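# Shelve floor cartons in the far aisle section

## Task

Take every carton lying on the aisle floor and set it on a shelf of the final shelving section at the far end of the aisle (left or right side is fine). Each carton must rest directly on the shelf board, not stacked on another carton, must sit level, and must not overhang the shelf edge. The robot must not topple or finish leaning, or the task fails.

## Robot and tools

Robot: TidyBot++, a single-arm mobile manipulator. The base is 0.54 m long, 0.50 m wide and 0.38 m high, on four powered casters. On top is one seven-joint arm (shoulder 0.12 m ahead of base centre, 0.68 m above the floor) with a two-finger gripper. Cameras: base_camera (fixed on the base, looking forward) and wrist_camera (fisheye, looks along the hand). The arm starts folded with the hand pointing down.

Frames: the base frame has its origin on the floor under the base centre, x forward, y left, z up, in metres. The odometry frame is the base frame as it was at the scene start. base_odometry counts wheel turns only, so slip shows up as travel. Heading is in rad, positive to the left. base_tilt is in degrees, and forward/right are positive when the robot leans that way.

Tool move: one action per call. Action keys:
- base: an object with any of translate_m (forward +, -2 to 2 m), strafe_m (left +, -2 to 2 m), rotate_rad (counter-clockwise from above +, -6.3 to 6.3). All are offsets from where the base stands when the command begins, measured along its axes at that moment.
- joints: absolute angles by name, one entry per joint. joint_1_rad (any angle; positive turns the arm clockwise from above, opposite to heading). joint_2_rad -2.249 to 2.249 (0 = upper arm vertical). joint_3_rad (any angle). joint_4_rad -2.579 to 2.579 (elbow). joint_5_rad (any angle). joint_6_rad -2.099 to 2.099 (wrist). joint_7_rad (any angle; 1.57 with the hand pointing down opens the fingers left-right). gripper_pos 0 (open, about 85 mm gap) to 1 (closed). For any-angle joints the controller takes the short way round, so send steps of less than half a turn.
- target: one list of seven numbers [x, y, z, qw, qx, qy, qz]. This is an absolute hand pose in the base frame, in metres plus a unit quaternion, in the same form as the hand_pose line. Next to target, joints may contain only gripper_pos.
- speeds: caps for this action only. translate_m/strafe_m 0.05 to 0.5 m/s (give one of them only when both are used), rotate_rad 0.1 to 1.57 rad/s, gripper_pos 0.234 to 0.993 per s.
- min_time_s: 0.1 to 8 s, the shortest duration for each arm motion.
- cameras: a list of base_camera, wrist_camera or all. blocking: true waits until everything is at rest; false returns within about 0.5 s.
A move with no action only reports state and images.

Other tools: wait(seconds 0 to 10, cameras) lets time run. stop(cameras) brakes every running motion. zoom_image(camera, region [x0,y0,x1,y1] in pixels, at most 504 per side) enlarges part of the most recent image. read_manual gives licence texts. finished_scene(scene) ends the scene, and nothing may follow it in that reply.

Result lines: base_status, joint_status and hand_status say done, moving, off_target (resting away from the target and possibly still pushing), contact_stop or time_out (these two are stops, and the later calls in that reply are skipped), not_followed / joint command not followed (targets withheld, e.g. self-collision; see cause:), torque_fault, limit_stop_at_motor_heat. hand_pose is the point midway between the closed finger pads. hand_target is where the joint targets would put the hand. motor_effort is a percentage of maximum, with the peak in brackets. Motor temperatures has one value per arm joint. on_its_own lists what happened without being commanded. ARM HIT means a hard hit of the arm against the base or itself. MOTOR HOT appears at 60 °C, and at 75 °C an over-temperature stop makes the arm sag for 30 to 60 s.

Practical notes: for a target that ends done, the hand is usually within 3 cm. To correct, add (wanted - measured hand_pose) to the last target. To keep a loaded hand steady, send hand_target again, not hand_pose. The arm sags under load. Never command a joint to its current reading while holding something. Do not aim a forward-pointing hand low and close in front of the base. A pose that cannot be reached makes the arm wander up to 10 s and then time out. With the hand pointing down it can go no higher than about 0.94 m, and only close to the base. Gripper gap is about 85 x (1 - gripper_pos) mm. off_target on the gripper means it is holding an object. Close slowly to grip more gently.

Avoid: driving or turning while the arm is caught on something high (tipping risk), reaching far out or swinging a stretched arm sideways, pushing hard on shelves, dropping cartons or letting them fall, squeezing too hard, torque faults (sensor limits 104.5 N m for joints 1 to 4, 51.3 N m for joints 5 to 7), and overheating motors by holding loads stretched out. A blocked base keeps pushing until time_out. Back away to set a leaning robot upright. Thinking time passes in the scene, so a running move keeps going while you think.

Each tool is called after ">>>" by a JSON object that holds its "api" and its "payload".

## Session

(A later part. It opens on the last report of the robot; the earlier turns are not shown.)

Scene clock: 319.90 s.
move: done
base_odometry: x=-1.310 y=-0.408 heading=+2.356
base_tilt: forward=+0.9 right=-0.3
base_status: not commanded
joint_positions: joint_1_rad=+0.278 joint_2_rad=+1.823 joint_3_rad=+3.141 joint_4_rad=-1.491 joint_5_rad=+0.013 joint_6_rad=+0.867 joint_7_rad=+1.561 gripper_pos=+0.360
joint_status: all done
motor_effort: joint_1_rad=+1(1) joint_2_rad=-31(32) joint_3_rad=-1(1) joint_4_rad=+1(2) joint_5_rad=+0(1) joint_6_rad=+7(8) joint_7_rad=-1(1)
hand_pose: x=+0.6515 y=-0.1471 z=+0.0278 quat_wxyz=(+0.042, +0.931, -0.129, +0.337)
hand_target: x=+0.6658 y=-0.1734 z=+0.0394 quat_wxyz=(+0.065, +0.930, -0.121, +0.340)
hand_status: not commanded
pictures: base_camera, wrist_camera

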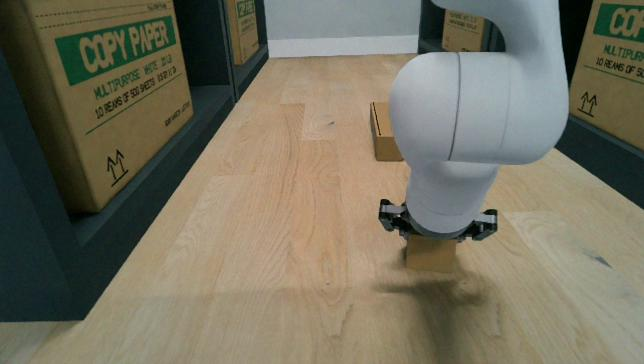

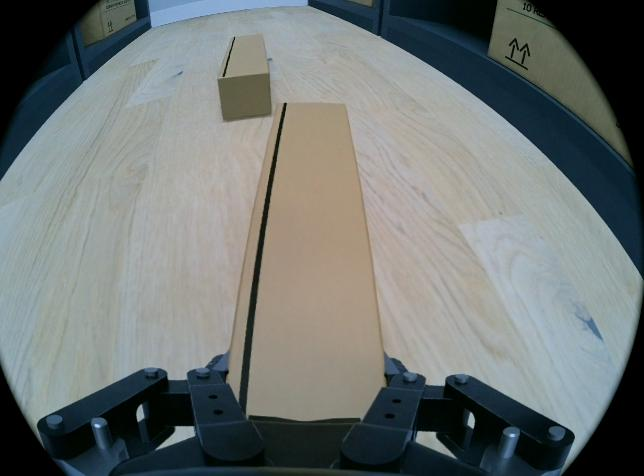

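>>> {"api": "move", "payload": {"joints": {"gripper_pos": 0.372}, "speeds": {"gripper_pos": 0.234}}}

>>> {"api": "move", "payload": {"joints": {"gripper_pos": 0.38}, "speeds": {"gripper_pos": 0.234}}}

>>> {"api": "move", "payload": {"joints": {"gripper_pos": 0.39}, "speeds": {"gripper_pos": 0.234}, "cameras": ["all"]}}

Scene clock: 325.30 s.
move: done
base_odometry: x=-1.310 y=-0.408 heading=+2.356
base_tilt: forward=+0.8 right=-0.3
base_status: not commanded
joint_positions: joint_1_rad=+0.278 joint_2_rad=+1.823 joint_3_rad=+3.141 joint_4_rad=-1.491 joint_5_rad=+0.013 joint_6_rad=+0.867 joint_7_rad=+1.561 gripper_pos=+0.368
joint_status: all done
motor_effort: joint_1_rad=+1(1) joint_2_rad=-32(32) joint_3_rad=-1(1) joint_4_rad=+1(2) joint_5_rad=+0(1) joint_6_rad=+7(8) joint_7_rad=-2(2)
hand_pose: x=+0.6515 y=-0.1471 z=+0.0278 quat_wxyz=(+0.042, +0.931, -0.129, +0.337)
hand_target: x=+0.6658 y=-0.1734 z=+0.0394 quat_wxyz=(+0.065, +0.930, -0.121, +0.340)
hand_status: not commanded
pictures: none

Scene clock: 325.93 s.
move: off_target
base_odometry: x=-1.310 y=-0.408 heading=+2.356
base_tilt: forward=+0.8 right=-0.3
base_status: not commanded
joint_positions: joint_1_rad=+0.278 joint_2_rad=+1.823 joint_3_rad=+3.141 joint_4_rad=-1.491 joint_5_rad=+0.013 joint_6_rad=+0.867 joint_7_rad=+1.561 gripper_pos=+0.369
joint_status: gripper_pos off_target (ended at +0.369, target +0.380)
motor_effort: joint_1_rad=+0(1) joint_2_rad=-31(32) joint_3_rad=-1(1) joint_4_rad=+1(2) joint_5_rad=+0(1) joint_6_rad=+7(8) joint_7_rad=+0(1)
hand_pose: x=+0.6515 y=-0.1471 z=+0.0278 quat_wxyz=(+0.042, +0.931, -0.129, +0.337)
hand_target: x=+0.6658 y=-0.1734 z=+0.0394 quat_wxyz=(+0.065, +0.930, -0.121, +0.340)
hand_status: not commanded
pictures: none

Scene clock: 326.60 s.
move: off_target
base_odometry: x=-1.310 y=-0.408 heading=+2.356
base_tilt: forward=+0.8 right=-0.3
base_status: not commanded
joint_positions: joint_1_rad=+0.278 joint_2_rad=+1.823 joint_3_rad=+3.141 joint_4_rad=-1.491 joint_5_rad=+0.013 joint_6_rad=+0.867 joint_7_rad=+1.561 gripper_pos=+0.369
joint_status: gripper_pos off_target (ended at +0.369, target +0.390)
motor_effort: joint_1_rad=+0(1) joint_2_rad=-31(32) joint_3_rad=-1(1) joint_4_rad=+2(2) joint_5_rad=+0(1) joint_6_rad=+8(8) joint_7_rad=+0(2)
hand_pose: x=+0.6515 y=-0.1471 z=+0.0278 quat_wxyz=(+0.042, +0.931, -0.129, +0.337)
hand_target: x=+0.6658 y=-0.1734 z=+0.0394 quat_wxyz=(+0.065, +0.930, -0.121, +0.340)
hand_status: not commanded
pictures: base_camera, wrist_camera

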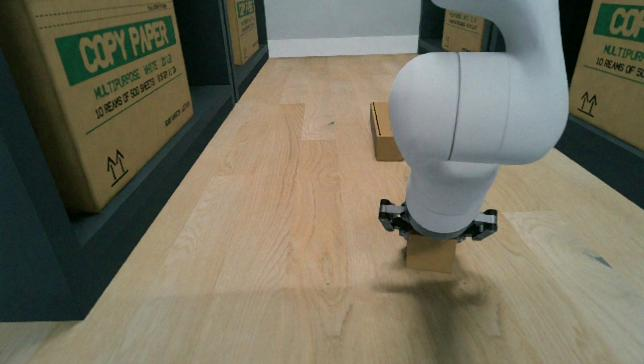

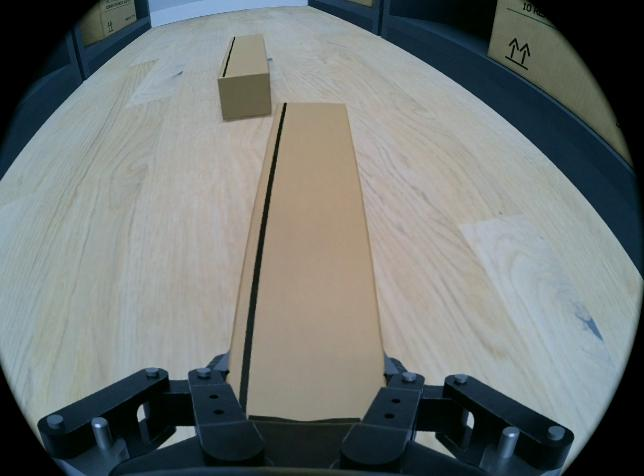

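>>> {"api": "move", "payload": {"joints": {"joint_2_rad": 1.564, "joint_4_rad": -1.805, "joint_6_rad": 0.975}, "min_time_s": 2.0, "cameras": ["all"]}}

Scene clock: 351.07 s.
move: done
base_odometry: x=-1.310 y=-0.408 heading=+2.356
base_tilt: forward=+0.8 right=-0.3
base_status: not commanded
joint_positions: joint_1_rad=+0.278 joint_2_rad=+1.592 joint_3_rad=+3.141 joint_4_rad=-1.785 joint_5_rad=+0.013 joint_6_rad=+0.923 joint_7_rad=+1.561 gripper_pos=+0.369
joint_status: all done
motor_effort: joint_1_rad=+0(1) joint_2_rad=-32(34) joint_3_rad=-1(1) joint_4_rad=+1(3) joint_5_rad=+0(1) joint_6_rad=+7(8) joint_7_rad=+0(1)
hand_pose: x=+0.6443 y=-0.1449 z=+0.1268 quat_wxyz=(+0.041, +0.933, -0.130, +0.335)
hand_target: x=+0.6540 y=-0.1709 z=+0.1500 quat_wxyz=(+0.070, +0.923, -0.122, +0.359)
hand_status: not commanded
pictures: base_camera, wrist_camera

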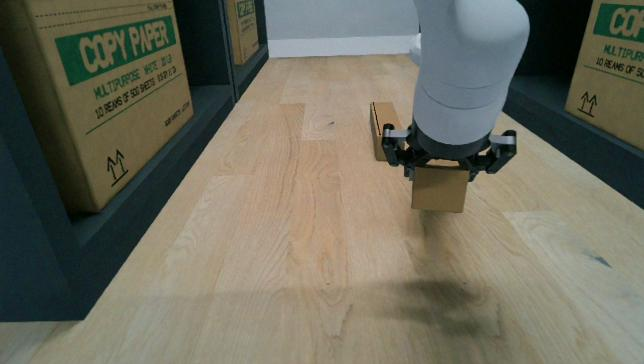

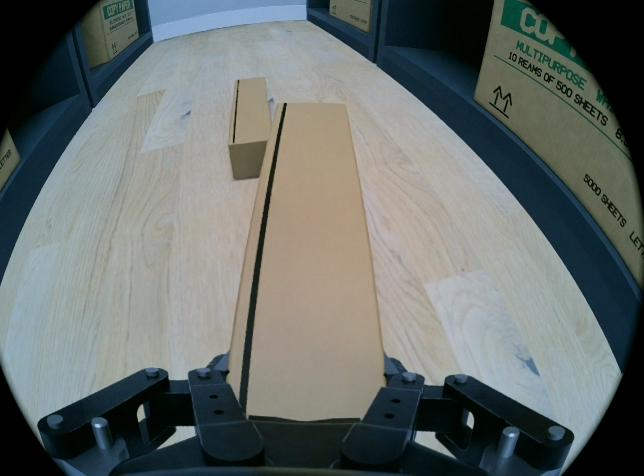

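>>> {"api": "move", "payload": {"base": {"translate_m": -0.5}}}

>>> {"api": "move", "payload": {"joints": {"joint_1_rad": -1.2}, "min_time_s": 2.5, "cameras": ["all"]}}

Scene clock: 362.10 s.
move: done
base_odometry: x=-0.956 y=-0.763 heading=+2.355
base_tilt: forward=+0.8 right=-0.3
base_status: done
joint_positions: joint_1_rad=+0.286 joint_2_rad=+1.583 joint_3_rad=+3.145 joint_4_rad=-1.798 joint_5_rad=+0.013 joint_6_rad=+0.929 joint_7_rad=+1.561 gripper_pos=+0.369
joint_status: not commanded
motor_effort: joint_1_rad=+0(2) joint_2_rad=-32(34) joint_3_rad=-1(2) joint_4_rad=+0(2) joint_5_rad=+0(1) joint_6_rad=+8(8) joint_7_rad=-1(2)
hand_pose: x=+0.6415 y=-0.1507 z=+0.1309 quat_wxyz=(+0.044, +0.932, -0.132, +0.335)
hand_target: x=+0.6540 y=-0.1709 z=+0.1500 quat_wxyz=(+0.070, +0.923, -0.122, +0.359)
hand_status: not commanded
pictures: none

Scene clock: 364.90 s.
move: done
base_odometry: x=-0.956 y=-0.763 heading=+2.355
base_tilt: forward=+0.8 right=-0.3
base_status: not commanded
joint_positions: joint_1_rad=-1.194 joint_2_rad=+1.583 joint_3_rad=+3.149 joint_4_rad=-1.798 joint_5_rad=+0.013 joint_6_rad=+0.929 joint_7_rad=+1.561 gripper_pos=+0.369
joint_status: all done
motor_effort: joint_1_rad=+0(3) joint_2_rad=-32(32) joint_3_rad=-1(2) joint_4_rad=+0(1) joint_5_rad=+0(1) joint_6_rad=+7(8) joint_7_rad=+0(2)
hand_pose: x=+0.3184 y=+0.5059 z=+0.1308 quat_wxyz=(-0.191, +0.777, +0.531, +0.278)
hand_target: x=+0.3325 y=+0.5194 z=+0.1500 quat_wxyz=(-0.192, +0.761, +0.536, +0.311)
hand_status: not commanded
pictures: base_camera, wrist_camera

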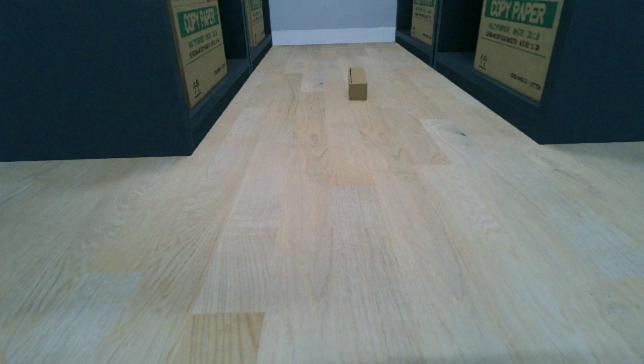

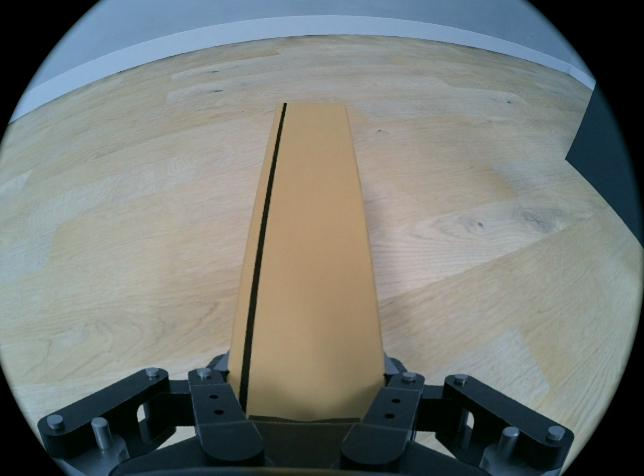

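>>> {"api": "move", "payload": {"joints": {"joint_2_rad": 1.803, "joint_4_rad": -1.523, "joint_6_rad": 0.855}, "min_time_s": 2.0, "cameras": ["wrist_camera"]}}

Scene clock: 371.00 s.
move: done
base_odometry: x=-0.956 y=-0.763 heading=+2.355
base_tilt: forward=+0.8 right=-0.3
base_status: not commanded
joint_positions: joint_1_rad=-1.194 joint_2_rad=+1.787 joint_3_rad=+3.149 joint_4_rad=-1.545 joint_5_rad=+0.013 joint_6_rad=+0.900 joint_7_rad=+1.561 gripper_pos=+0.369
joint_status: all done
motor_effort: joint_1_rad=+0(1) joint_2_rad=-32(34) joint_3_rad=-1(1) joint_4_rad=+1(2) joint_5_rad=+0(1) joint_6_rad=+7(8) joint_7_rad=-1(1)
hand_pose: x=+0.3220 y=+0.5156 z=+0.0466 quat_wxyz=(-0.197, +0.774, +0.530, +0.286)
hand_target: x=+0.3259 y=+0.5046 z=+0.0320 quat_wxyz=(-0.173, +0.771, +0.545, +0.280)
hand_status: not commanded

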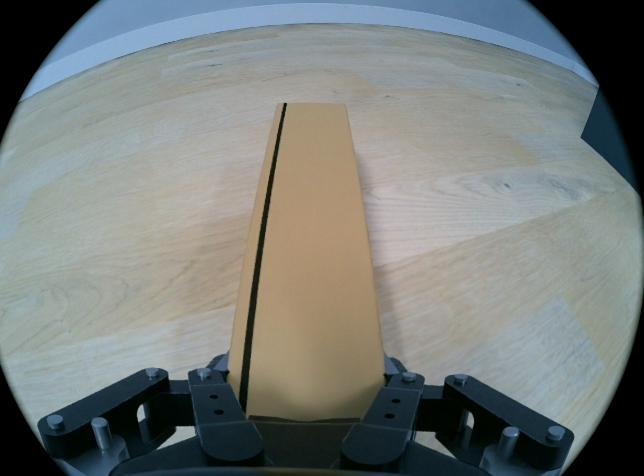

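>>> {"api": "move", "payload": {"joints": {"joint_2_rad": 1.826}, "min_time_s": 0.6}}

>>> {"api": "move", "payload": {"joints": {"joint_2_rad": 1.834}, "min_time_s": 0.4}}

>>> {"api": "move", "payload": {"joints": {"joint_2_rad": 1.842}, "min_time_s": 0.4, "cameras": ["wrist_camera"]}}

Scene clock: 375.53 s.
move: done
base_odometry: x=-0.956 y=-0.763 heading=+2.355
base_tilt: forward=+0.8 right=-0.3
base_status: not commanded
joint_positions: joint_1_rad=-1.194 joint_2_rad=+1.809 joint_3_rad=+3.149 joint_4_rad=-1.545 joint_5_rad=+0.013 joint_6_rad=+0.898 joint_7_rad=+1.561 gripper_pos=+0.369
joint_status: all done
motor_effort: joint_1_rad=+0(1) joint_2_rad=-31(33) joint_3_rad=-1(1) joint_4_rad=+1(2) joint_5_rad=+0(1) joint_6_rad=+7(8) joint_7_rad=-1(2)
hand_pose: x=+0.3167 y=+0.5023 z=+0.0343 quat_wxyz=(-0.191, +0.777, +0.532, +0.277)
hand_target: x=+0.3204 y=+0.4905 z=+0.0196 quat_wxyz=(-0.167, +0.774, +0.547, +0.271)
hand_status: not commanded
pictures: none

Scene clock: 376.20 s.
move: done
base_odometry: x=-0.956 y=-0.763 heading=+2.355
base_tilt: forward=+0.8 right=-0.3
base_status: not commanded
joint_positions: joint_1_rad=-1.194 joint_2_rad=+1.814 joint_3_rad=+3.149 joint_4_rad=-1.545 joint_5_rad=+0.013 joint_6_rad=+0.898 joint_7_rad=+1.561 gripper_pos=+0.369
joint_status: all done
motor_effort: joint_1_rad=-1(1) joint_2_rad=-31(32) joint_3_rad=-1(1) joint_4_rad=+0(1) joint_5_rad=+0(1) joint_6_rad=+7(8) joint_7_rad=-1(1)
hand_pose: x=+0.3155 y=+0.4991 z=+0.0315 quat_wxyz=(-0.189, +0.778, +0.533, +0.275)
hand_target: x=+0.3185 y=+0.4855 z=+0.0154 quat_wxyz=(-0.165, +0.775, +0.548, +0.268)
hand_status: not commanded
pictures: none

Scene clock: 376.90 s.
move: done
base_odometry: x=-0.956 y=-0.763 heading=+2.355
base_tilt: forward=+0.8 right=-0.3
base_status: not commanded
joint_positions: joint_1_rad=-1.194 joint_2_rad=+1.818 joint_3_rad=+3.149 joint_4_rad=-1.545 joint_5_rad=+0.013 joint_6_rad=+0.898 joint_7_rad=+1.561 gripper_pos=+0.369
joint_status: all done
motor_effort: joint_1_rad=+0(2) joint_2_rad=-30(32) joint_3_rad=-1(1) joint_4_rad=+0(1) joint_5_rad=+0(1) joint_6_rad=+6(7) joint_7_rad=-1(1)
hand_pose: x=+0.3147 y=+0.4971 z=+0.0296 quat_wxyz=(-0.189, +0.778, +0.533, +0.274)
hand_target: x=+0.3166 y=+0.4806 z=+0.0112 quat_wxyz=(-0.163, +0.776, +0.549, +0.265)
hand_status: not commanded

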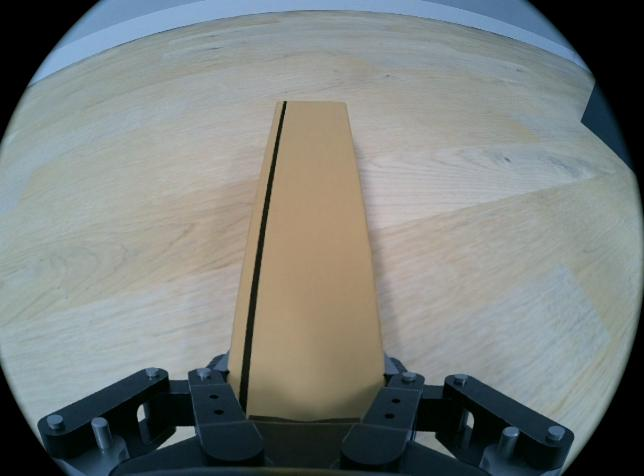

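>>> {"api": "move", "payload": {"joints": {"gripper_pos": 0.25}, "speeds": {"gripper_pos": 0.234}, "cameras": ["wrist_camera"]}}

>>> {"api": "move", "payload": {"joints": {"gripper_pos": 0.0}, "speeds": {"gripper_pos": 0.4}, "cameras": ["wrist_camera"]}}

Scene clock: 381.90 s.
move: done
base_odometry: x=-0.956 y=-0.763 heading=+2.355
base_tilt: forward=+0.8 right=-0.3
base_status: not commanded
joint_positions: joint_1_rad=-1.194 joint_2_rad=+1.820 joint_3_rad=+3.149 joint_4_rad=-1.544 joint_5_rad=+0.013 joint_6_rad=+0.898 joint_7_rad=+1.561 gripper_pos=+0.252
joint_status: all done
motor_effort: joint_1_rad=+1(1) joint_2_rad=-31(31) joint_3_rad=-1(1) joint_4_rad=+0(1) joint_5_rad=+0(1) joint_6_rad=+6(7) joint_7_rad=-1(1)
hand_pose: x=+0.3143 y=+0.4960 z=+0.0286 quat_wxyz=(-0.188, +0.779, +0.533, +0.273)
hand_target: x=+0.3166 y=+0.4806 z=+0.0112 quat_wxyz=(-0.163, +0.776, +0.549, +0.265)
hand_status: not commanded

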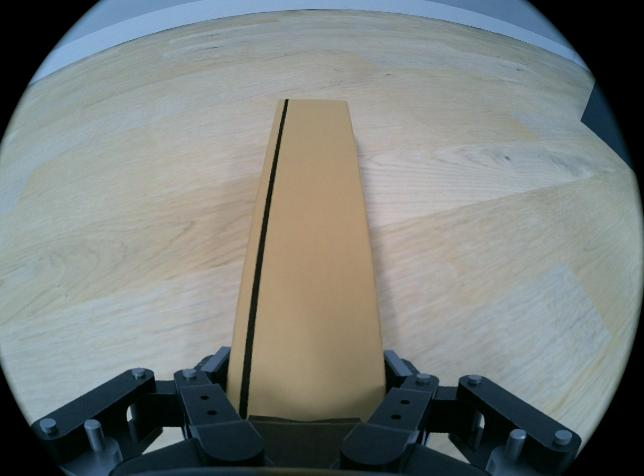

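Scene clock: 383.13 s.
move: done
base_odometry: x=-0.956 y=-0.763 heading=+2.355
base_tilt: forward=+0.8 right=-0.3
base_status: not commanded
joint_positions: joint_1_rad=-1.194 joint_2_rad=+1.820 joint_3_rad=+3.149 joint_4_rad=-1.544 joint_5_rad=+0.013 joint_6_rad=+0.898 joint_7_rad=+1.561 gripper_pos=+0.000
joint_status: all done
motor_effort: joint_1_rad=+0(1) joint_2_rad=-30(31) joint_3_rad=-1(1) joint_4_rad=+0(1) joint_5_rad=+0(1) joint_6_rad=+7(7) joint_7_rad=-1(1)
hand_pose: x=+0.3143 y=+0.4960 z=+0.0286 quat_wxyz=(-0.188, +0.779, +0.533, +0.273)
hand_target: x=+0.3166 y=+0.4806 z=+0.0112 quat_wxyz=(-0.163, +0.776, +0.549, +0.265)
hand_status: not commanded

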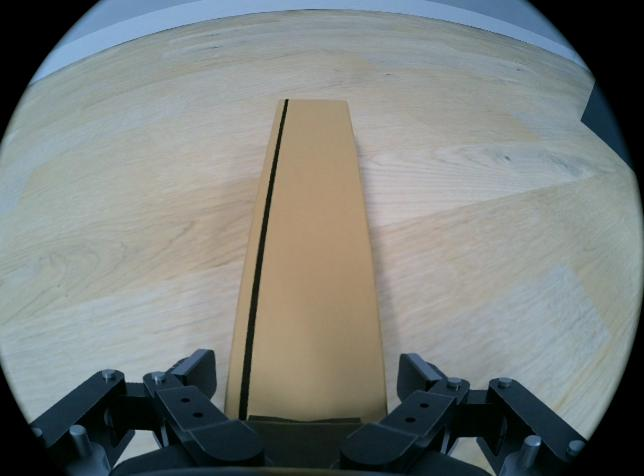

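>>> {"api": "move", "payload": {"joints": {"joint_2_rad": 1.5, "joint_4_rad": -1.85, "joint_6_rad": 0.975}, "min_time_s": 1.5, "cameras": ["all"]}}

>>> {"api": "zoom_image", "payload": {"camera": "base_camera", "region": [150, 20, 400, 170]}}

>>> {"api": "zoom_image", "payload": {"camera": "base_camera", "region": [340, 20, 590, 170]}}

Scene clock: 406.53 s.
move: done
base_odometry: x=-0.956 y=-0.763 heading=+2.355
base_tilt: forward=+0.8 right=-0.3
base_status: not commanded
joint_positions: joint_1_rad=-1.194 joint_2_rad=+1.520 joint_3_rad=+3.149 joint_4_rad=-1.829 joint_5_rad=+0.013 joint_6_rad=+0.928 joint_7_rad=+1.561 gripper_pos=+0.000
joint_status: all done
motor_effort: joint_1_rad=+0(1) joint_2_rad=-32(33) joint_3_rad=-1(1) joint_4_rad=+1(2) joint_5_rad=+0(1) joint_6_rad=+7(8) joint_7_rad=-1(1)
hand_pose: x=+0.3247 y=+0.5217 z=+0.1616 quat_wxyz=(-0.200, +0.773, +0.528, +0.291)
hand_target: x=+0.3359 y=+0.5279 z=+0.1797 quat_wxyz=(-0.196, +0.758, +0.534, +0.318)
hand_status: not commanded
pictures: base_camera, wrist_camera

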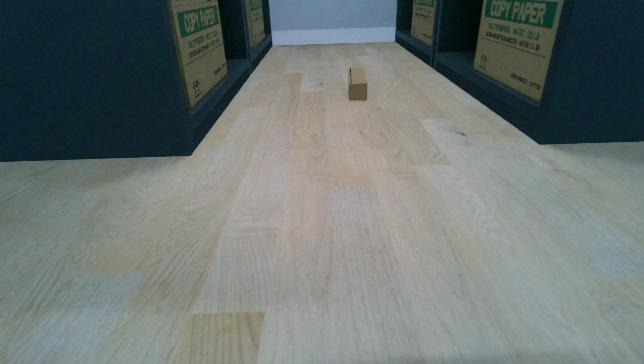

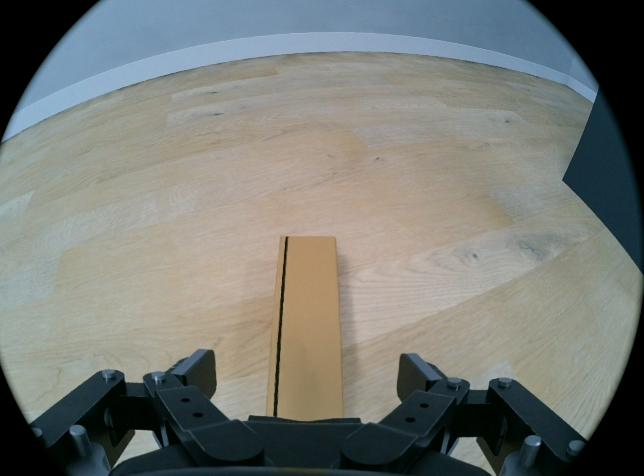

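Scaled by 2.016.

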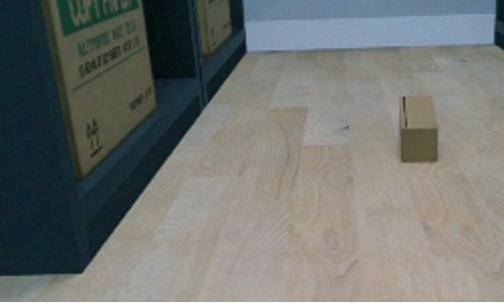

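Scaled by 2.016.

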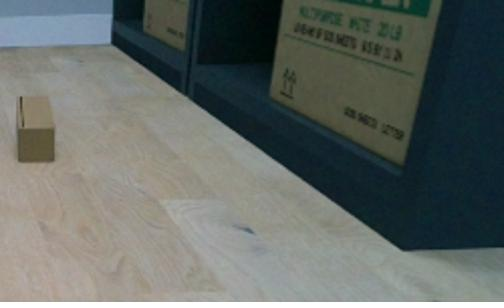

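>>> {"api": "move", "payload": {"base": {"translate_m": 0.80, "strafe_m": -0.10}, "joints": {"joint_1_rad": 0.11, "joint_2_rad": 1.594, "joint_4_rad": -1.936, "joint_6_rad": 1.14}, "min_time_s": 1.5, "cameras": ["all"]}}

Scene clock: 420.87 s.
move: done
base_odometry: x=-1.451 y=-0.125 heading=+2.355
base_tilt: forward=+0.8 right=-0.3
base_status: done
joint_positions: joint_1_rad=+0.103 joint_2_rad=+1.573 joint_3_rad=+3.157 joint_4_rad=-1.914 joint_5_rad=+0.013 joint_6_rad=+1.092 joint_7_rad=+1.561 gripper_pos=+0.000
joint_status: all done
motor_effort: joint_1_rad=+0(5) joint_2_rad=-31(33) joint_3_rad=-1(3) joint_4_rad=-1(3) joint_5_rad=+0(2) joint_6_rad=+7(8) joint_7_rad=+0(1)
hand_pose: x=+0.6417 y=-0.0574 z=+0.1564 quat_wxyz=(+0.020, +0.930, -0.045, +0.364)
hand_target: x=+0.6288 y=-0.0672 z=+0.1536 quat_wxyz=(+0.038, +0.929, -0.037, +0.365)
hand_status: not commanded
pictures: base_camera, wrist_camera

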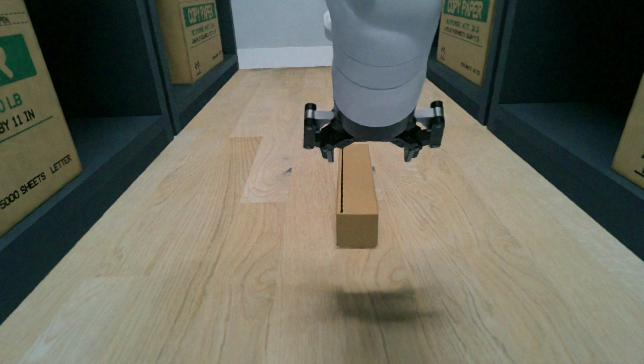

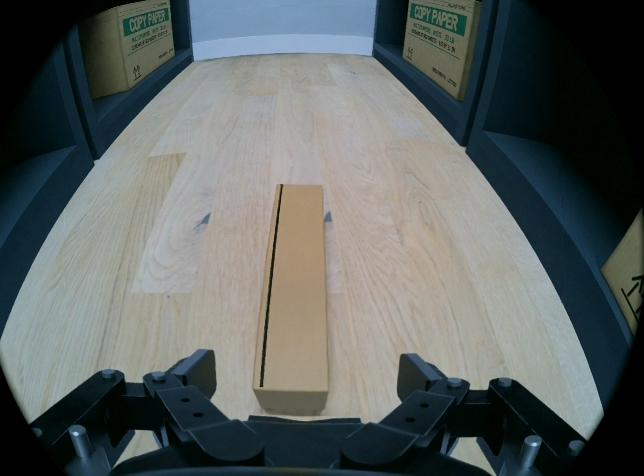

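>>> {"api": "move", "payload": {"joints": {"joint_1_rad": 0.077, "joint_2_rad": 1.826, "joint_4_rad": -1.338, "joint_6_rad": 0.68}, "min_time_s": 2.0, "cameras": ["all"]}}

Scene clock: 440.40 s.
move: done
base_odometry: x=-1.451 y=-0.125 heading=+2.355
base_tilt: forward=+0.8 right=-0.3
base_status: not commanded
joint_positions: joint_1_rad=+0.090 joint_2_rad=+1.802 joint_3_rad=+3.157 joint_4_rad=-1.362 joint_5_rad=+0.013 joint_6_rad=+0.730 joint_7_rad=+1.561 gripper_pos=+0.000
joint_status: all done
motor_effort: joint_1_rad=+0(2) joint_2_rad=-34(35) joint_3_rad=-1(1) joint_4_rad=+3(4) joint_5_rad=+0(1) joint_6_rad=+7(9) joint_7_rad=-1(1)
hand_pose: x=+0.7207 y=-0.0576 z=+0.0341 quat_wxyz=(+0.018, +0.937, -0.036, +0.346)
hand_target: x=+0.7069 y=-0.0547 z=+0.0148 quat_wxyz=(+0.027, +0.946, -0.022, +0.322)
hand_status: not commanded
pictures: base_camera, wrist_camera

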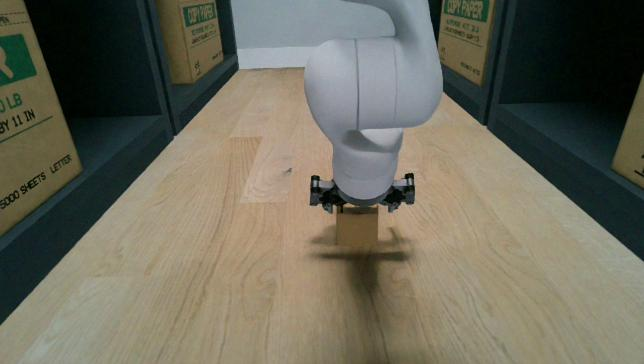

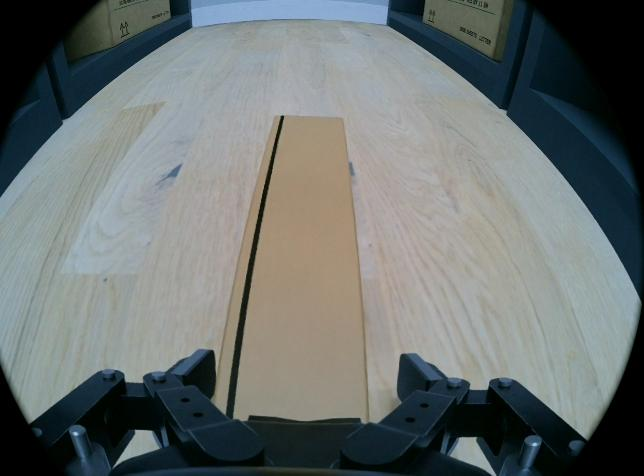

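>>> {"api": "move", "payload": {"joints": {"joint_1_rad": 0.066, "joint_2_rad": 1.834}, "min_time_s": 0.5}}

>>> {"api": "move", "payload": {"joints": {"gripper_pos": 0.34}, "speeds": {"gripper_pos": 0.234}, "cameras": ["all"]}}

Scene clock: 444.57 s.
move: done
base_odometry: x=-1.451 y=-0.125 heading=+2.355
base_tilt: forward=+0.9 right=-0.3
base_status: not commanded
joint_positions: joint_1_rad=+0.077 joint_2_rad=+1.811 joint_3_rad=+3.157 joint_4_rad=-1.362 joint_5_rad=+0.013 joint_6_rad=+0.727 joint_7_rad=+1.561 gripper_pos=+0.000
joint_status: all done
motor_effort: joint_1_rad=+0(1) joint_2_rad=-33(35) joint_3_rad=-1(1) joint_4_rad=+3(4) joint_5_rad=+0(1) joint_6_rad=+7(8) joint_7_rad=+0(1)
hand_pose: x=+0.7153 y=-0.0497 z=+0.0285 quat_wxyz=(+0.016, +0.940, -0.030, +0.340)
hand_target: x=+0.7021 y=-0.0479 z=+0.0101 quat_wxyz=(+0.025, +0.948, -0.017, +0.318)
hand_status: not commanded
pictures: none

Scene clock: 446.93 s.
move: done
base_odometry: x=-1.451 y=-0.125 heading=+2.355
base_tilt: forward=+0.8 right=-0.3
base_status: not commanded
joint_positions: joint_1_rad=+0.077 joint_2_rad=+1.811 joint_3_rad=+3.157 joint_4_rad=-1.361 joint_5_rad=+0.013 joint_6_rad=+0.727 joint_7_rad=+1.561 gripper_pos=+0.337
joint_status: all done
motor_effort: joint_1_rad=+0(1) joint_2_rad=-31(34) joint_3_rad=-1(1) joint_4_rad=+3(4) joint_5_rad=+0(1) joint_6_rad=+6(7) joint_7_rad=-1(1)
hand_pose: x=+0.7159 y=-0.0497 z=+0.0287 quat_wxyz=(+0.016, +0.939, -0.030, +0.341)
hand_target: x=+0.7021 y=-0.0479 z=+0.0101 quat_wxyz=(+0.025, +0.948, -0.017, +0.318)
hand_status: not commanded
pictures: base_camera, wrist_camera

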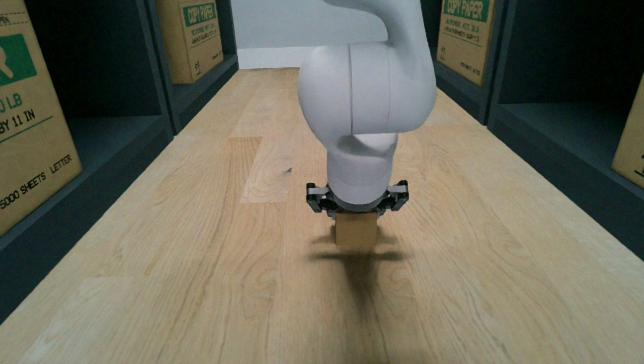

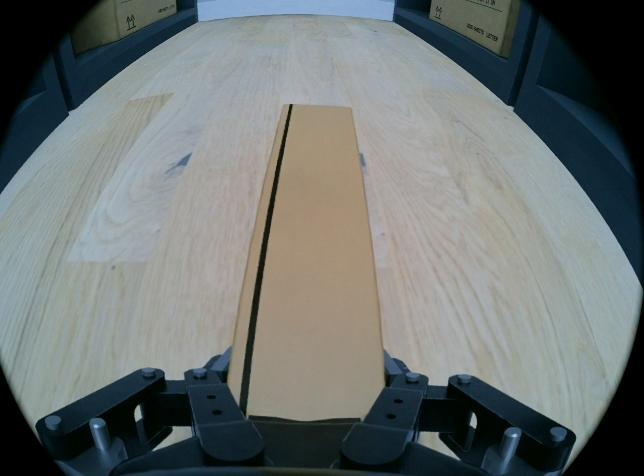

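>>> {"api": "move", "payload": {"joints": {"gripper_pos": 0.385}, "speeds": {"gripper_pos": 0.234}}}

Scene clock: 450.80 s.
move: off_target
base_odometry: x=-1.451 y=-0.125 heading=+2.355
base_tilt: forward=+0.8 right=-0.3
base_status: not commanded
joint_positions: joint_1_rad=+0.077 joint_2_rad=+1.811 joint_3_rad=+3.157 joint_4_rad=-1.359 joint_5_rad=+0.013 joint_6_rad=+0.727 joint_7_rad=+1.561 gripper_pos=+0.370
joint_status: gripper_pos off_target (ended at +0.370, target +0.385)
motor_effort: joint_1_rad=+0(1) joint_2_rad=-29(32) joint_3_rad=-1(1) joint_4_rad=+3(4) joint_5_rad=+0(1) joint_6_rad=+4(6) joint_7_rad=-1(1)
hand_pose: x=+0.7168 y=-0.0498 z=+0.0290 quat_wxyz=(+0.016, +0.939, -0.030, +0.342)
hand_target: x=+0.7021 y=-0.0479 z=+0.0101 quat_wxyz=(+0.025, +0.948, -0.017, +0.318)
hand_status: not commanded
pictures: none

>>> {"api": "move", "payload": {"joints": {"joint_2_rad": 1.60, "joint_4_rad": -1.46, "joint_6_rad": 0.65}, "min_time_s": 1.5, "cameras": ["wrist_camera"]}}

>>> {"api": "move", "payload": {"base": {"translate_m": 0.7, "strafe_m": -0.08}, "joints": {"joint_1_rad": 0.0, "joint_2_rad": -0.312, "joint_4_rad": -2.287, "joint_6_rad": -0.468}, "min_time_s": 3, "cameras": ["all"]}}

Scene clock: 465.87 s.
move: done
base_odometry: x=-1.451 y=-0.125 heading=+2.355
base_tilt: forward=+0.8 right=-0.3
base_status: not commanded
joint_positions: joint_1_rad=+0.077 joint_2_rad=+1.626 joint_3_rad=+3.157 joint_4_rad=-1.438 joint_5_rad=+0.013 joint_6_rad=+0.695 joint_7_rad=+1.561 gripper_pos=+0.370
joint_status: all done
motor_effort: joint_1_rad=+0(1) joint_2_rad=-36(37) joint_3_rad=-1(1) joint_4_rad=+5(6) joint_5_rad=+0(1) joint_6_rad=+9(9) joint_7_rad=-1(2)
hand_pose: x=+0.7785 y=-0.0550 z=+0.1219 quat_wxyz=(+0.018, +0.926, -0.030, +0.376)
hand_target: x=+0.7711 y=-0.0530 z=+0.1244 quat_wxyz=(+0.027, +0.934, -0.018, +0.357)
hand_status: not commanded

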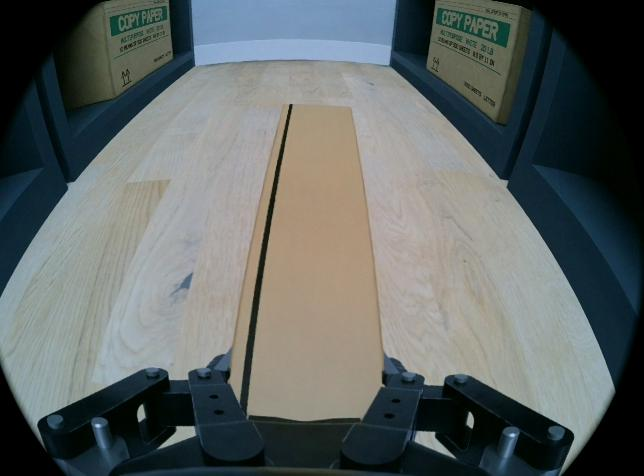

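Scene clock: 469.17 s.
Motor temperatures (°C): [35 38 33 34 38 37 36]
move: done
base_odometry: x=-1.888 y=+0.427 heading=+2.354
base_tilt: forward=+0.8 right=-0.3
base_status: done
joint_positions: joint_1_rad=+0.013 joint_2_rad=-0.299 joint_3_rad=+3.157 joint_4_rad=-2.257 joint_5_rad=+0.013 joint_6_rad=-0.419 joint_7_rad=+1.561 gripper_pos=+0.370
joint_status: all done
motor_effort: joint_1_rad=-1(2) joint_2_rad=-7(41) joint_3_rad=+0(1) joint_4_rad=+17(18) joint_5_rad=+0(1) joint_6_rad=+8(10) joint_7_rad=-1(1)
hand_pose: x=+0.5017 y=-0.0115 z=+0.7408 quat_wxyz=(+0.006, +0.928, -0.014, +0.373)
hand_target: x=+0.4793 y=-0.0026 z=+0.7203 quat_wxyz=(+0.001, +0.940, +0.003, +0.342)
hand_status: not commanded
pictures: base_camera, wrist_camera

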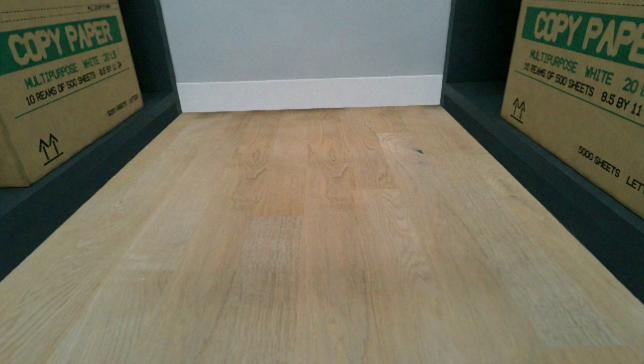

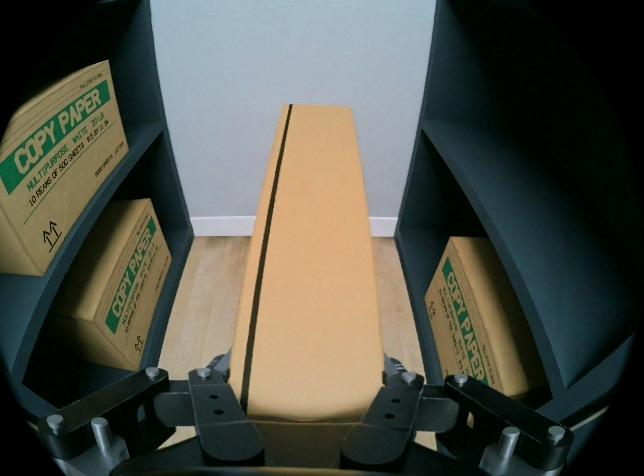

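>>> {"api": "zoom_image", "payload": {"camera": "wrist_camera", "region": [390, 100, 644, 440]}}

Scaled by 1.482.

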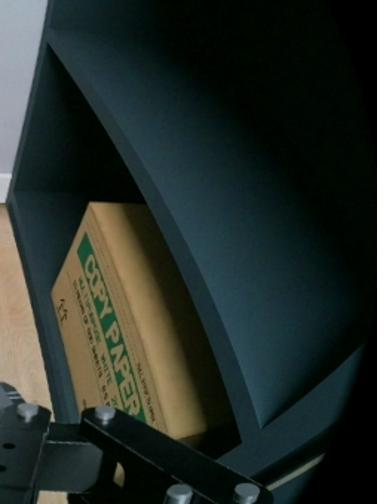

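>>> {"api": "move", "payload": {"base": {"translate_m": 0.43}, "cameras": ["base_camera"]}}

>>> {"api": "move", "payload": {"joints": {"joint_1_rad": 0.96}, "min_time_s": 2.5, "cameras": ["all"]}}

Scene clock: 493.80 s.
move: done
base_odometry: x=-2.192 y=+0.732 heading=+2.354
base_tilt: forward=+0.8 right=-0.3
base_status: done
joint_positions: joint_1_rad=+0.013 joint_2_rad=-0.302 joint_3_rad=+3.157 joint_4_rad=-2.260 joint_5_rad=+0.013 joint_6_rad=-0.427 joint_7_rad=+1.561 gripper_pos=+0.370
joint_status: not commanded
motor_effort: joint_1_rad=+1(1) joint_2_rad=-7(9) joint_3_rad=+0(1) joint_4_rad=+17(18) joint_5_rad=+0(1) joint_6_rad=+8(9) joint_7_rad=-1(2)
hand_pose: x=+0.4985 y=-0.0111 z=+0.7385 quat_wxyz=(+0.006, +0.929, -0.014, +0.369)
hand_target: x=+0.4793 y=-0.0026 z=+0.7203 quat_wxyz=(+0.001, +0.940, +0.003, +0.342)
hand_status: not commanded

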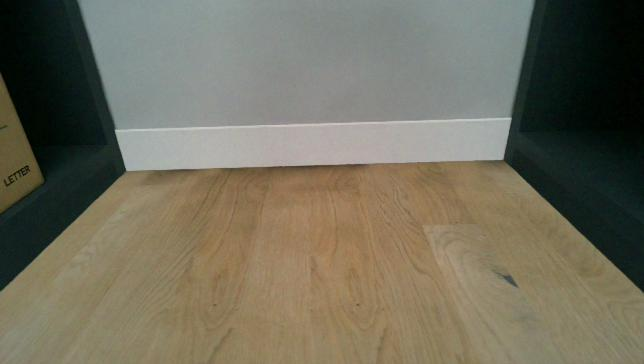

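Scene clock: 496.60 s.
move: done
base_odometry: x=-2.192 y=+0.732 heading=+2.354
base_tilt: forward=+0.8 right=-0.3
base_status: not commanded
joint_positions: joint_1_rad=+0.948 joint_2_rad=-0.302 joint_3_rad=+3.157 joint_4_rad=-2.260 joint_5_rad=+0.013 joint_6_rad=-0.427 joint_7_rad=+1.561 gripper_pos=+0.370
joint_status: all done
motor_effort: joint_1_rad=+0(2) joint_2_rad=-7(8) joint_3_rad=+0(1) joint_4_rad=+17(18) joint_5_rad=+0(1) joint_6_rad=+8(9) joint_7_rad=-1(1)
hand_pose: x=+0.3352 y=-0.3121 z=+0.7385 quat_wxyz=(+0.172, +0.823, -0.431, +0.327)
hand_target: x=+0.3235 y=-0.2967 z=+0.7203 quat_wxyz=(+0.159, +0.835, -0.431, +0.303)
hand_status: not commanded
pictures: base_camera, wrist_camera

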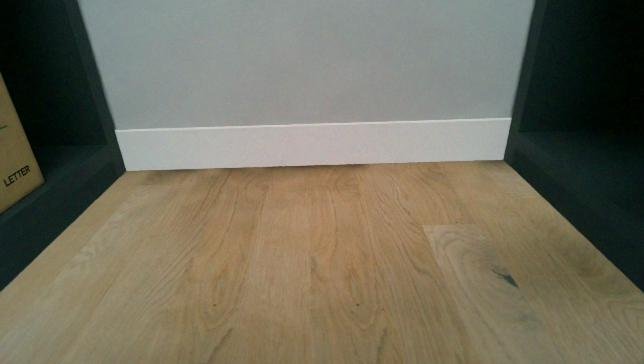

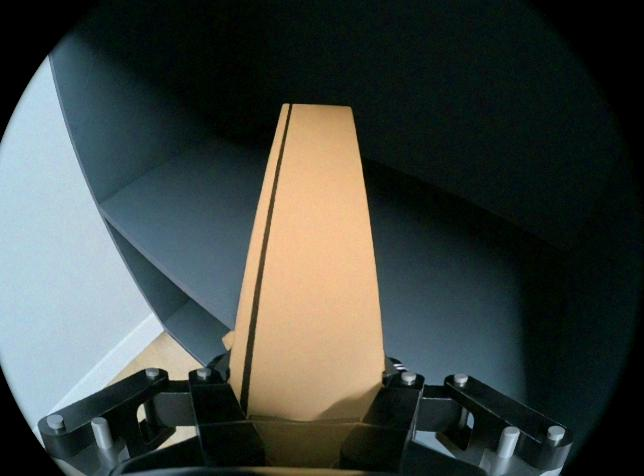

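>>> {"api": "move", "payload": {"joints": {"joint_2_rad": 0.42, "joint_4_rad": -1.877, "joint_6_rad": -0.10}, "min_time_s": 2.5, "cameras": ["wrist_camera"]}}

Scene clock: 513.47 s.
move: done
base_odometry: x=-2.192 y=+0.732 heading=+2.354
base_tilt: forward=+0.8 right=-0.3
base_status: not commanded
joint_positions: joint_1_rad=+0.948 joint_2_rad=+0.411 joint_3_rad=+3.157 joint_4_rad=-1.912 joint_5_rad=+0.013 joint_6_rad=-0.153 joint_7_rad=+1.561 gripper_pos=+0.370
joint_status: all done
motor_effort: joint_1_rad=+1(1) joint_2_rad=-26(28) joint_3_rad=-1(1) joint_4_rad=+14(17) joint_5_rad=+0(1) joint_6_rad=+7(8) joint_7_rad=-1(1)
hand_pose: x=+0.4563 y=-0.4840 z=+0.6078 quat_wxyz=(+0.155, +0.839, -0.435, +0.288)
hand_target: x=+0.4668 y=-0.5105 z=+0.6283 quat_wxyz=(+0.176, +0.828, -0.427, +0.318)
hand_status: not commanded

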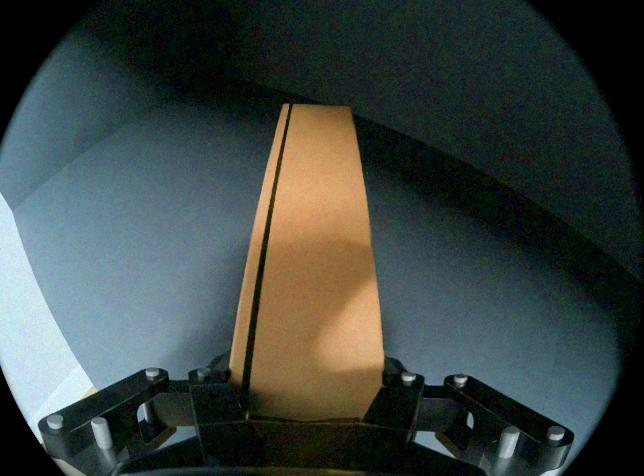

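>>> {"api": "move", "payload": {"joints": {"joint_2_rad": 0.522, "joint_4_rad": -2.004, "joint_6_rad": 0.10}, "min_time_s": 1.5, "cameras": ["wrist_camera"]}}

Scene clock: 527.37 s.
move: done
base_odometry: x=-2.192 y=+0.732 heading=+2.354
base_tilt: forward=+0.9 right=-0.3
base_status: not commanded
joint_positions: joint_1_rad=+0.948 joint_2_rad=+0.506 joint_3_rad=+3.157 joint_4_rad=-1.977 joint_5_rad=+0.013 joint_6_rad=+0.046 joint_7_rad=+1.561 gripper_pos=+0.370
joint_status: all done
motor_effort: joint_1_rad=+0(1) joint_2_rad=-27(28) joint_3_rad=-1(1) joint_4_rad=+13(15) joint_5_rad=+0(1) joint_6_rad=+8(8) joint_7_rad=+0(1)
hand_pose: x=+0.4616 y=-0.4903 z=+0.5642 quat_wxyz=(+0.163, +0.833, -0.431, +0.304)
hand_target: x=+0.4536 y=-0.4929 z=+0.5549 quat_wxyz=(+0.171, +0.833, -0.429, +0.306)
hand_status: not commanded

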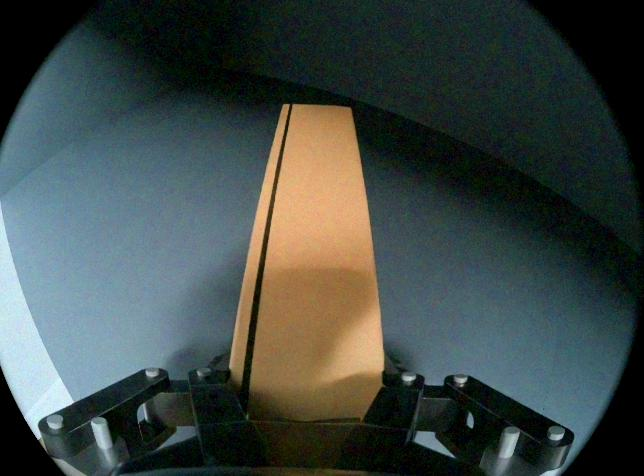

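>>> {"api": "move", "payload": {"joints": {"joint_2_rad": 0.532, "joint_6_rad": 0.112}, "min_time_s": 0.5}}

>>> {"api": "move", "payload": {"joints": {"joint_2_rad": 0.542, "joint_6_rad": 0.122}, "min_time_s": 0.5, "cameras": ["wrist_camera"]}}

Scene clock: 535.10 s.
move: done
base_odometry: x=-2.192 y=+0.732 heading=+2.354
base_tilt: forward=+0.8 right=-0.3
base_status: not commanded
joint_positions: joint_1_rad=+0.948 joint_2_rad=+0.510 joint_3_rad=+3.157 joint_4_rad=-1.977 joint_5_rad=+0.013 joint_6_rad=+0.059 joint_7_rad=+1.561 gripper_pos=+0.370
joint_status: all done
motor_effort: joint_1_rad=-1(1) joint_2_rad=-27(29) joint_3_rad=+0(1) joint_4_rad=+13(13) joint_5_rad=+0(1) joint_6_rad=+8(8) joint_7_rad=+0(1)
hand_pose: x=+0.4631 y=-0.4924 z=+0.5644 quat_wxyz=(+0.165, +0.832, -0.431, +0.308)
hand_target: x=+0.4544 y=-0.4942 z=+0.5514 quat_wxyz=(+0.172, +0.832, -0.429, +0.306)
hand_status: not commanded
pictures: none

Scene clock: 535.90 s.
move: done
base_odometry: x=-2.192 y=+0.732 heading=+2.354
base_tilt: forward=+0.8 right=-0.3
base_status: not commanded
joint_positions: joint_1_rad=+0.948 joint_2_rad=+0.513 joint_3_rad=+3.157 joint_4_rad=-1.977 joint_5_rad=+0.013 joint_6_rad=+0.068 joint_7_rad=+1.561 gripper_pos=+0.370
joint_status: all done
motor_effort: joint_1_rad=-1(1) joint_2_rad=-26(27) joint_3_rad=-1(1) joint_4_rad=+13(13) joint_5_rad=-1(1) joint_6_rad=+8(8) joint_7_rad=+0(1)
hand_pose: x=+0.4641 y=-0.4937 z=+0.5643 quat_wxyz=(+0.166, +0.831, -0.430, +0.310)
hand_target: x=+0.4550 y=-0.4951 z=+0.5474 quat_wxyz=(+0.172, +0.832, -0.429, +0.306)
hand_status: not commanded

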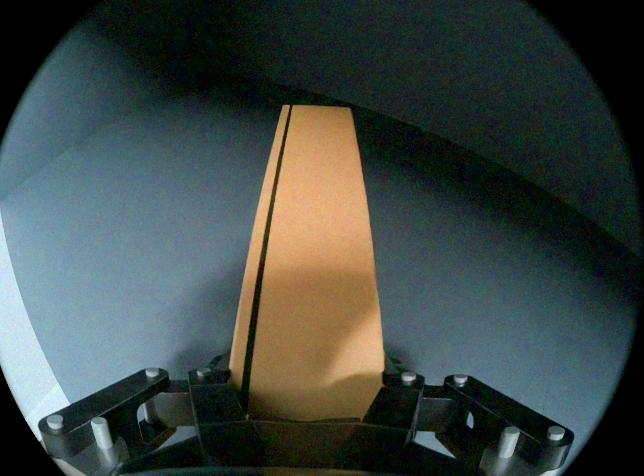

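>>> {"api": "move", "payload": {"joints": {"joint_2_rad": 0.555}, "min_time_s": 0.5}}

>>> {"api": "move", "payload": {"joints": {"joint_2_rad": 0.565}, "min_time_s": 0.5, "cameras": ["wrist_camera"]}}

Scene clock: 539.83 s.
move: done
base_odometry: x=-2.192 y=+0.732 heading=+2.354
base_tilt: forward=+0.8 right=-0.3
base_status: not commanded
joint_positions: joint_1_rad=+0.948 joint_2_rad=+0.514 joint_3_rad=+3.157 joint_4_rad=-1.977 joint_5_rad=+0.013 joint_6_rad=+0.069 joint_7_rad=+1.561 gripper_pos=+0.370
joint_status: all done
motor_effort: joint_1_rad=+0(1) joint_2_rad=-24(26) joint_3_rad=-1(1) joint_4_rad=+12(13) joint_5_rad=+0(1) joint_6_rad=+7(8) joint_7_rad=+0(2)
hand_pose: x=+0.4643 y=-0.4939 z=+0.5640 quat_wxyz=(+0.166, +0.831, -0.430, +0.311)
hand_target: x=+0.4539 y=-0.4936 z=+0.5397 quat_wxyz=(+0.169, +0.834, -0.430, +0.301)
hand_status: not commanded
pictures: none

Scene clock: 540.63 s.
move: done
base_odometry: x=-2.192 y=+0.732 heading=+2.354
base_tilt: forward=+0.8 right=-0.3
base_status: not commanded
joint_positions: joint_1_rad=+0.948 joint_2_rad=+0.515 joint_3_rad=+3.157 joint_4_rad=-1.977 joint_5_rad=+0.013 joint_6_rad=+0.071 joint_7_rad=+1.561 gripper_pos=+0.370
joint_status: all done
motor_effort: joint_1_rad=-1(2) joint_2_rad=-22(24) joint_3_rad=-1(1) joint_4_rad=+12(12) joint_5_rad=+0(1) joint_6_rad=+7(8) joint_7_rad=+0(1)
hand_pose: x=+0.4643 y=-0.4940 z=+0.5637 quat_wxyz=(+0.166, +0.831, -0.430, +0.311)
hand_target: x=+0.4531 y=-0.4924 z=+0.5337 quat_wxyz=(+0.167, +0.836, -0.430, +0.297)
hand_status: not commanded

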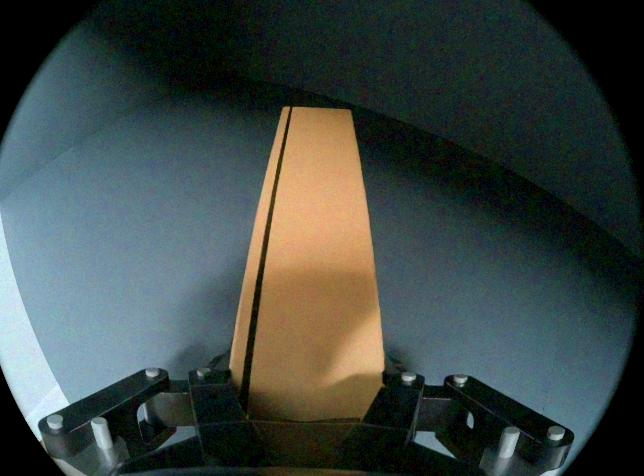

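>>> {"api": "move", "payload": {"joints": {"joint_2_rad": 0.53}, "min_time_s": 0.5}}

>>> {"api": "move", "payload": {"joints": {"gripper_pos": 0.25}, "speeds": {"gripper_pos": 0.234}, "cameras": ["wrist_camera"]}}

Scene clock: 548.80 s.
move: done
base_odometry: x=-2.192 y=+0.732 heading=+2.354
base_tilt: forward=+0.8 right=-0.3
base_status: not commanded
joint_positions: joint_1_rad=+0.948 joint_2_rad=+0.514 joint_3_rad=+3.157 joint_4_rad=-1.977 joint_5_rad=+0.013 joint_6_rad=+0.071 joint_7_rad=+1.561 gripper_pos=+0.370
joint_status: all done
motor_effort: joint_1_rad=+0(2) joint_2_rad=-22(23) joint_3_rad=-1(1) joint_4_rad=+12(13) joint_5_rad=+0(1) joint_6_rad=+8(8) joint_7_rad=+0(1)
hand_pose: x=+0.4643 y=-0.4940 z=+0.5638 quat_wxyz=(+0.166, +0.831, -0.430, +0.311)
hand_target: x=+0.4559 y=-0.4963 z=+0.5546 quat_wxyz=(+0.174, +0.830, -0.428, +0.311)
hand_status: not commanded
pictures: none

Scene clock: 549.90 s.
move: done
base_odometry: x=-2.192 y=+0.732 heading=+2.354
base_tilt: forward=+0.8 right=-0.3
base_status: not commanded
joint_positions: joint_1_rad=+0.949 joint_2_rad=+0.515 joint_3_rad=+3.157 joint_4_rad=-1.978 joint_5_rad=+0.013 joint_6_rad=+0.078 joint_7_rad=+1.561 gripper_pos=+0.251
joint_status: all done
motor_effort: joint_1_rad=-1(2) joint_2_rad=-27(27) joint_3_rad=-1(1) joint_4_rad=+12(13) joint_5_rad=+0(1) joint_6_rad=+7(8) joint_7_rad=-1(1)
hand_pose: x=+0.4649 y=-0.4953 z=+0.5650 quat_wxyz=(+0.168, +0.830, -0.430, +0.313)
hand_target: x=+0.4559 y=-0.4963 z=+0.5546 quat_wxyz=(+0.174, +0.830, -0.428, +0.311)
hand_status: not commanded

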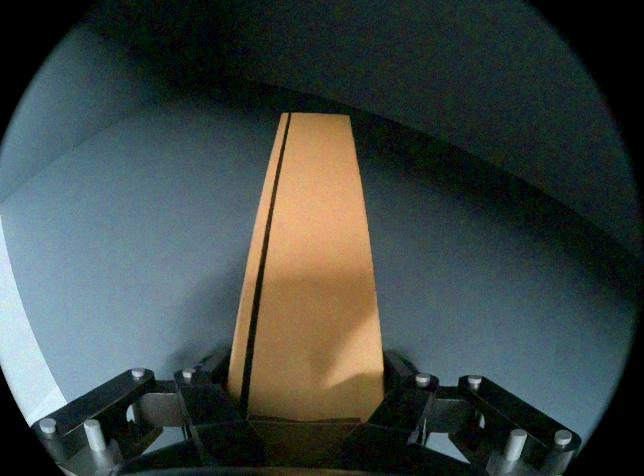

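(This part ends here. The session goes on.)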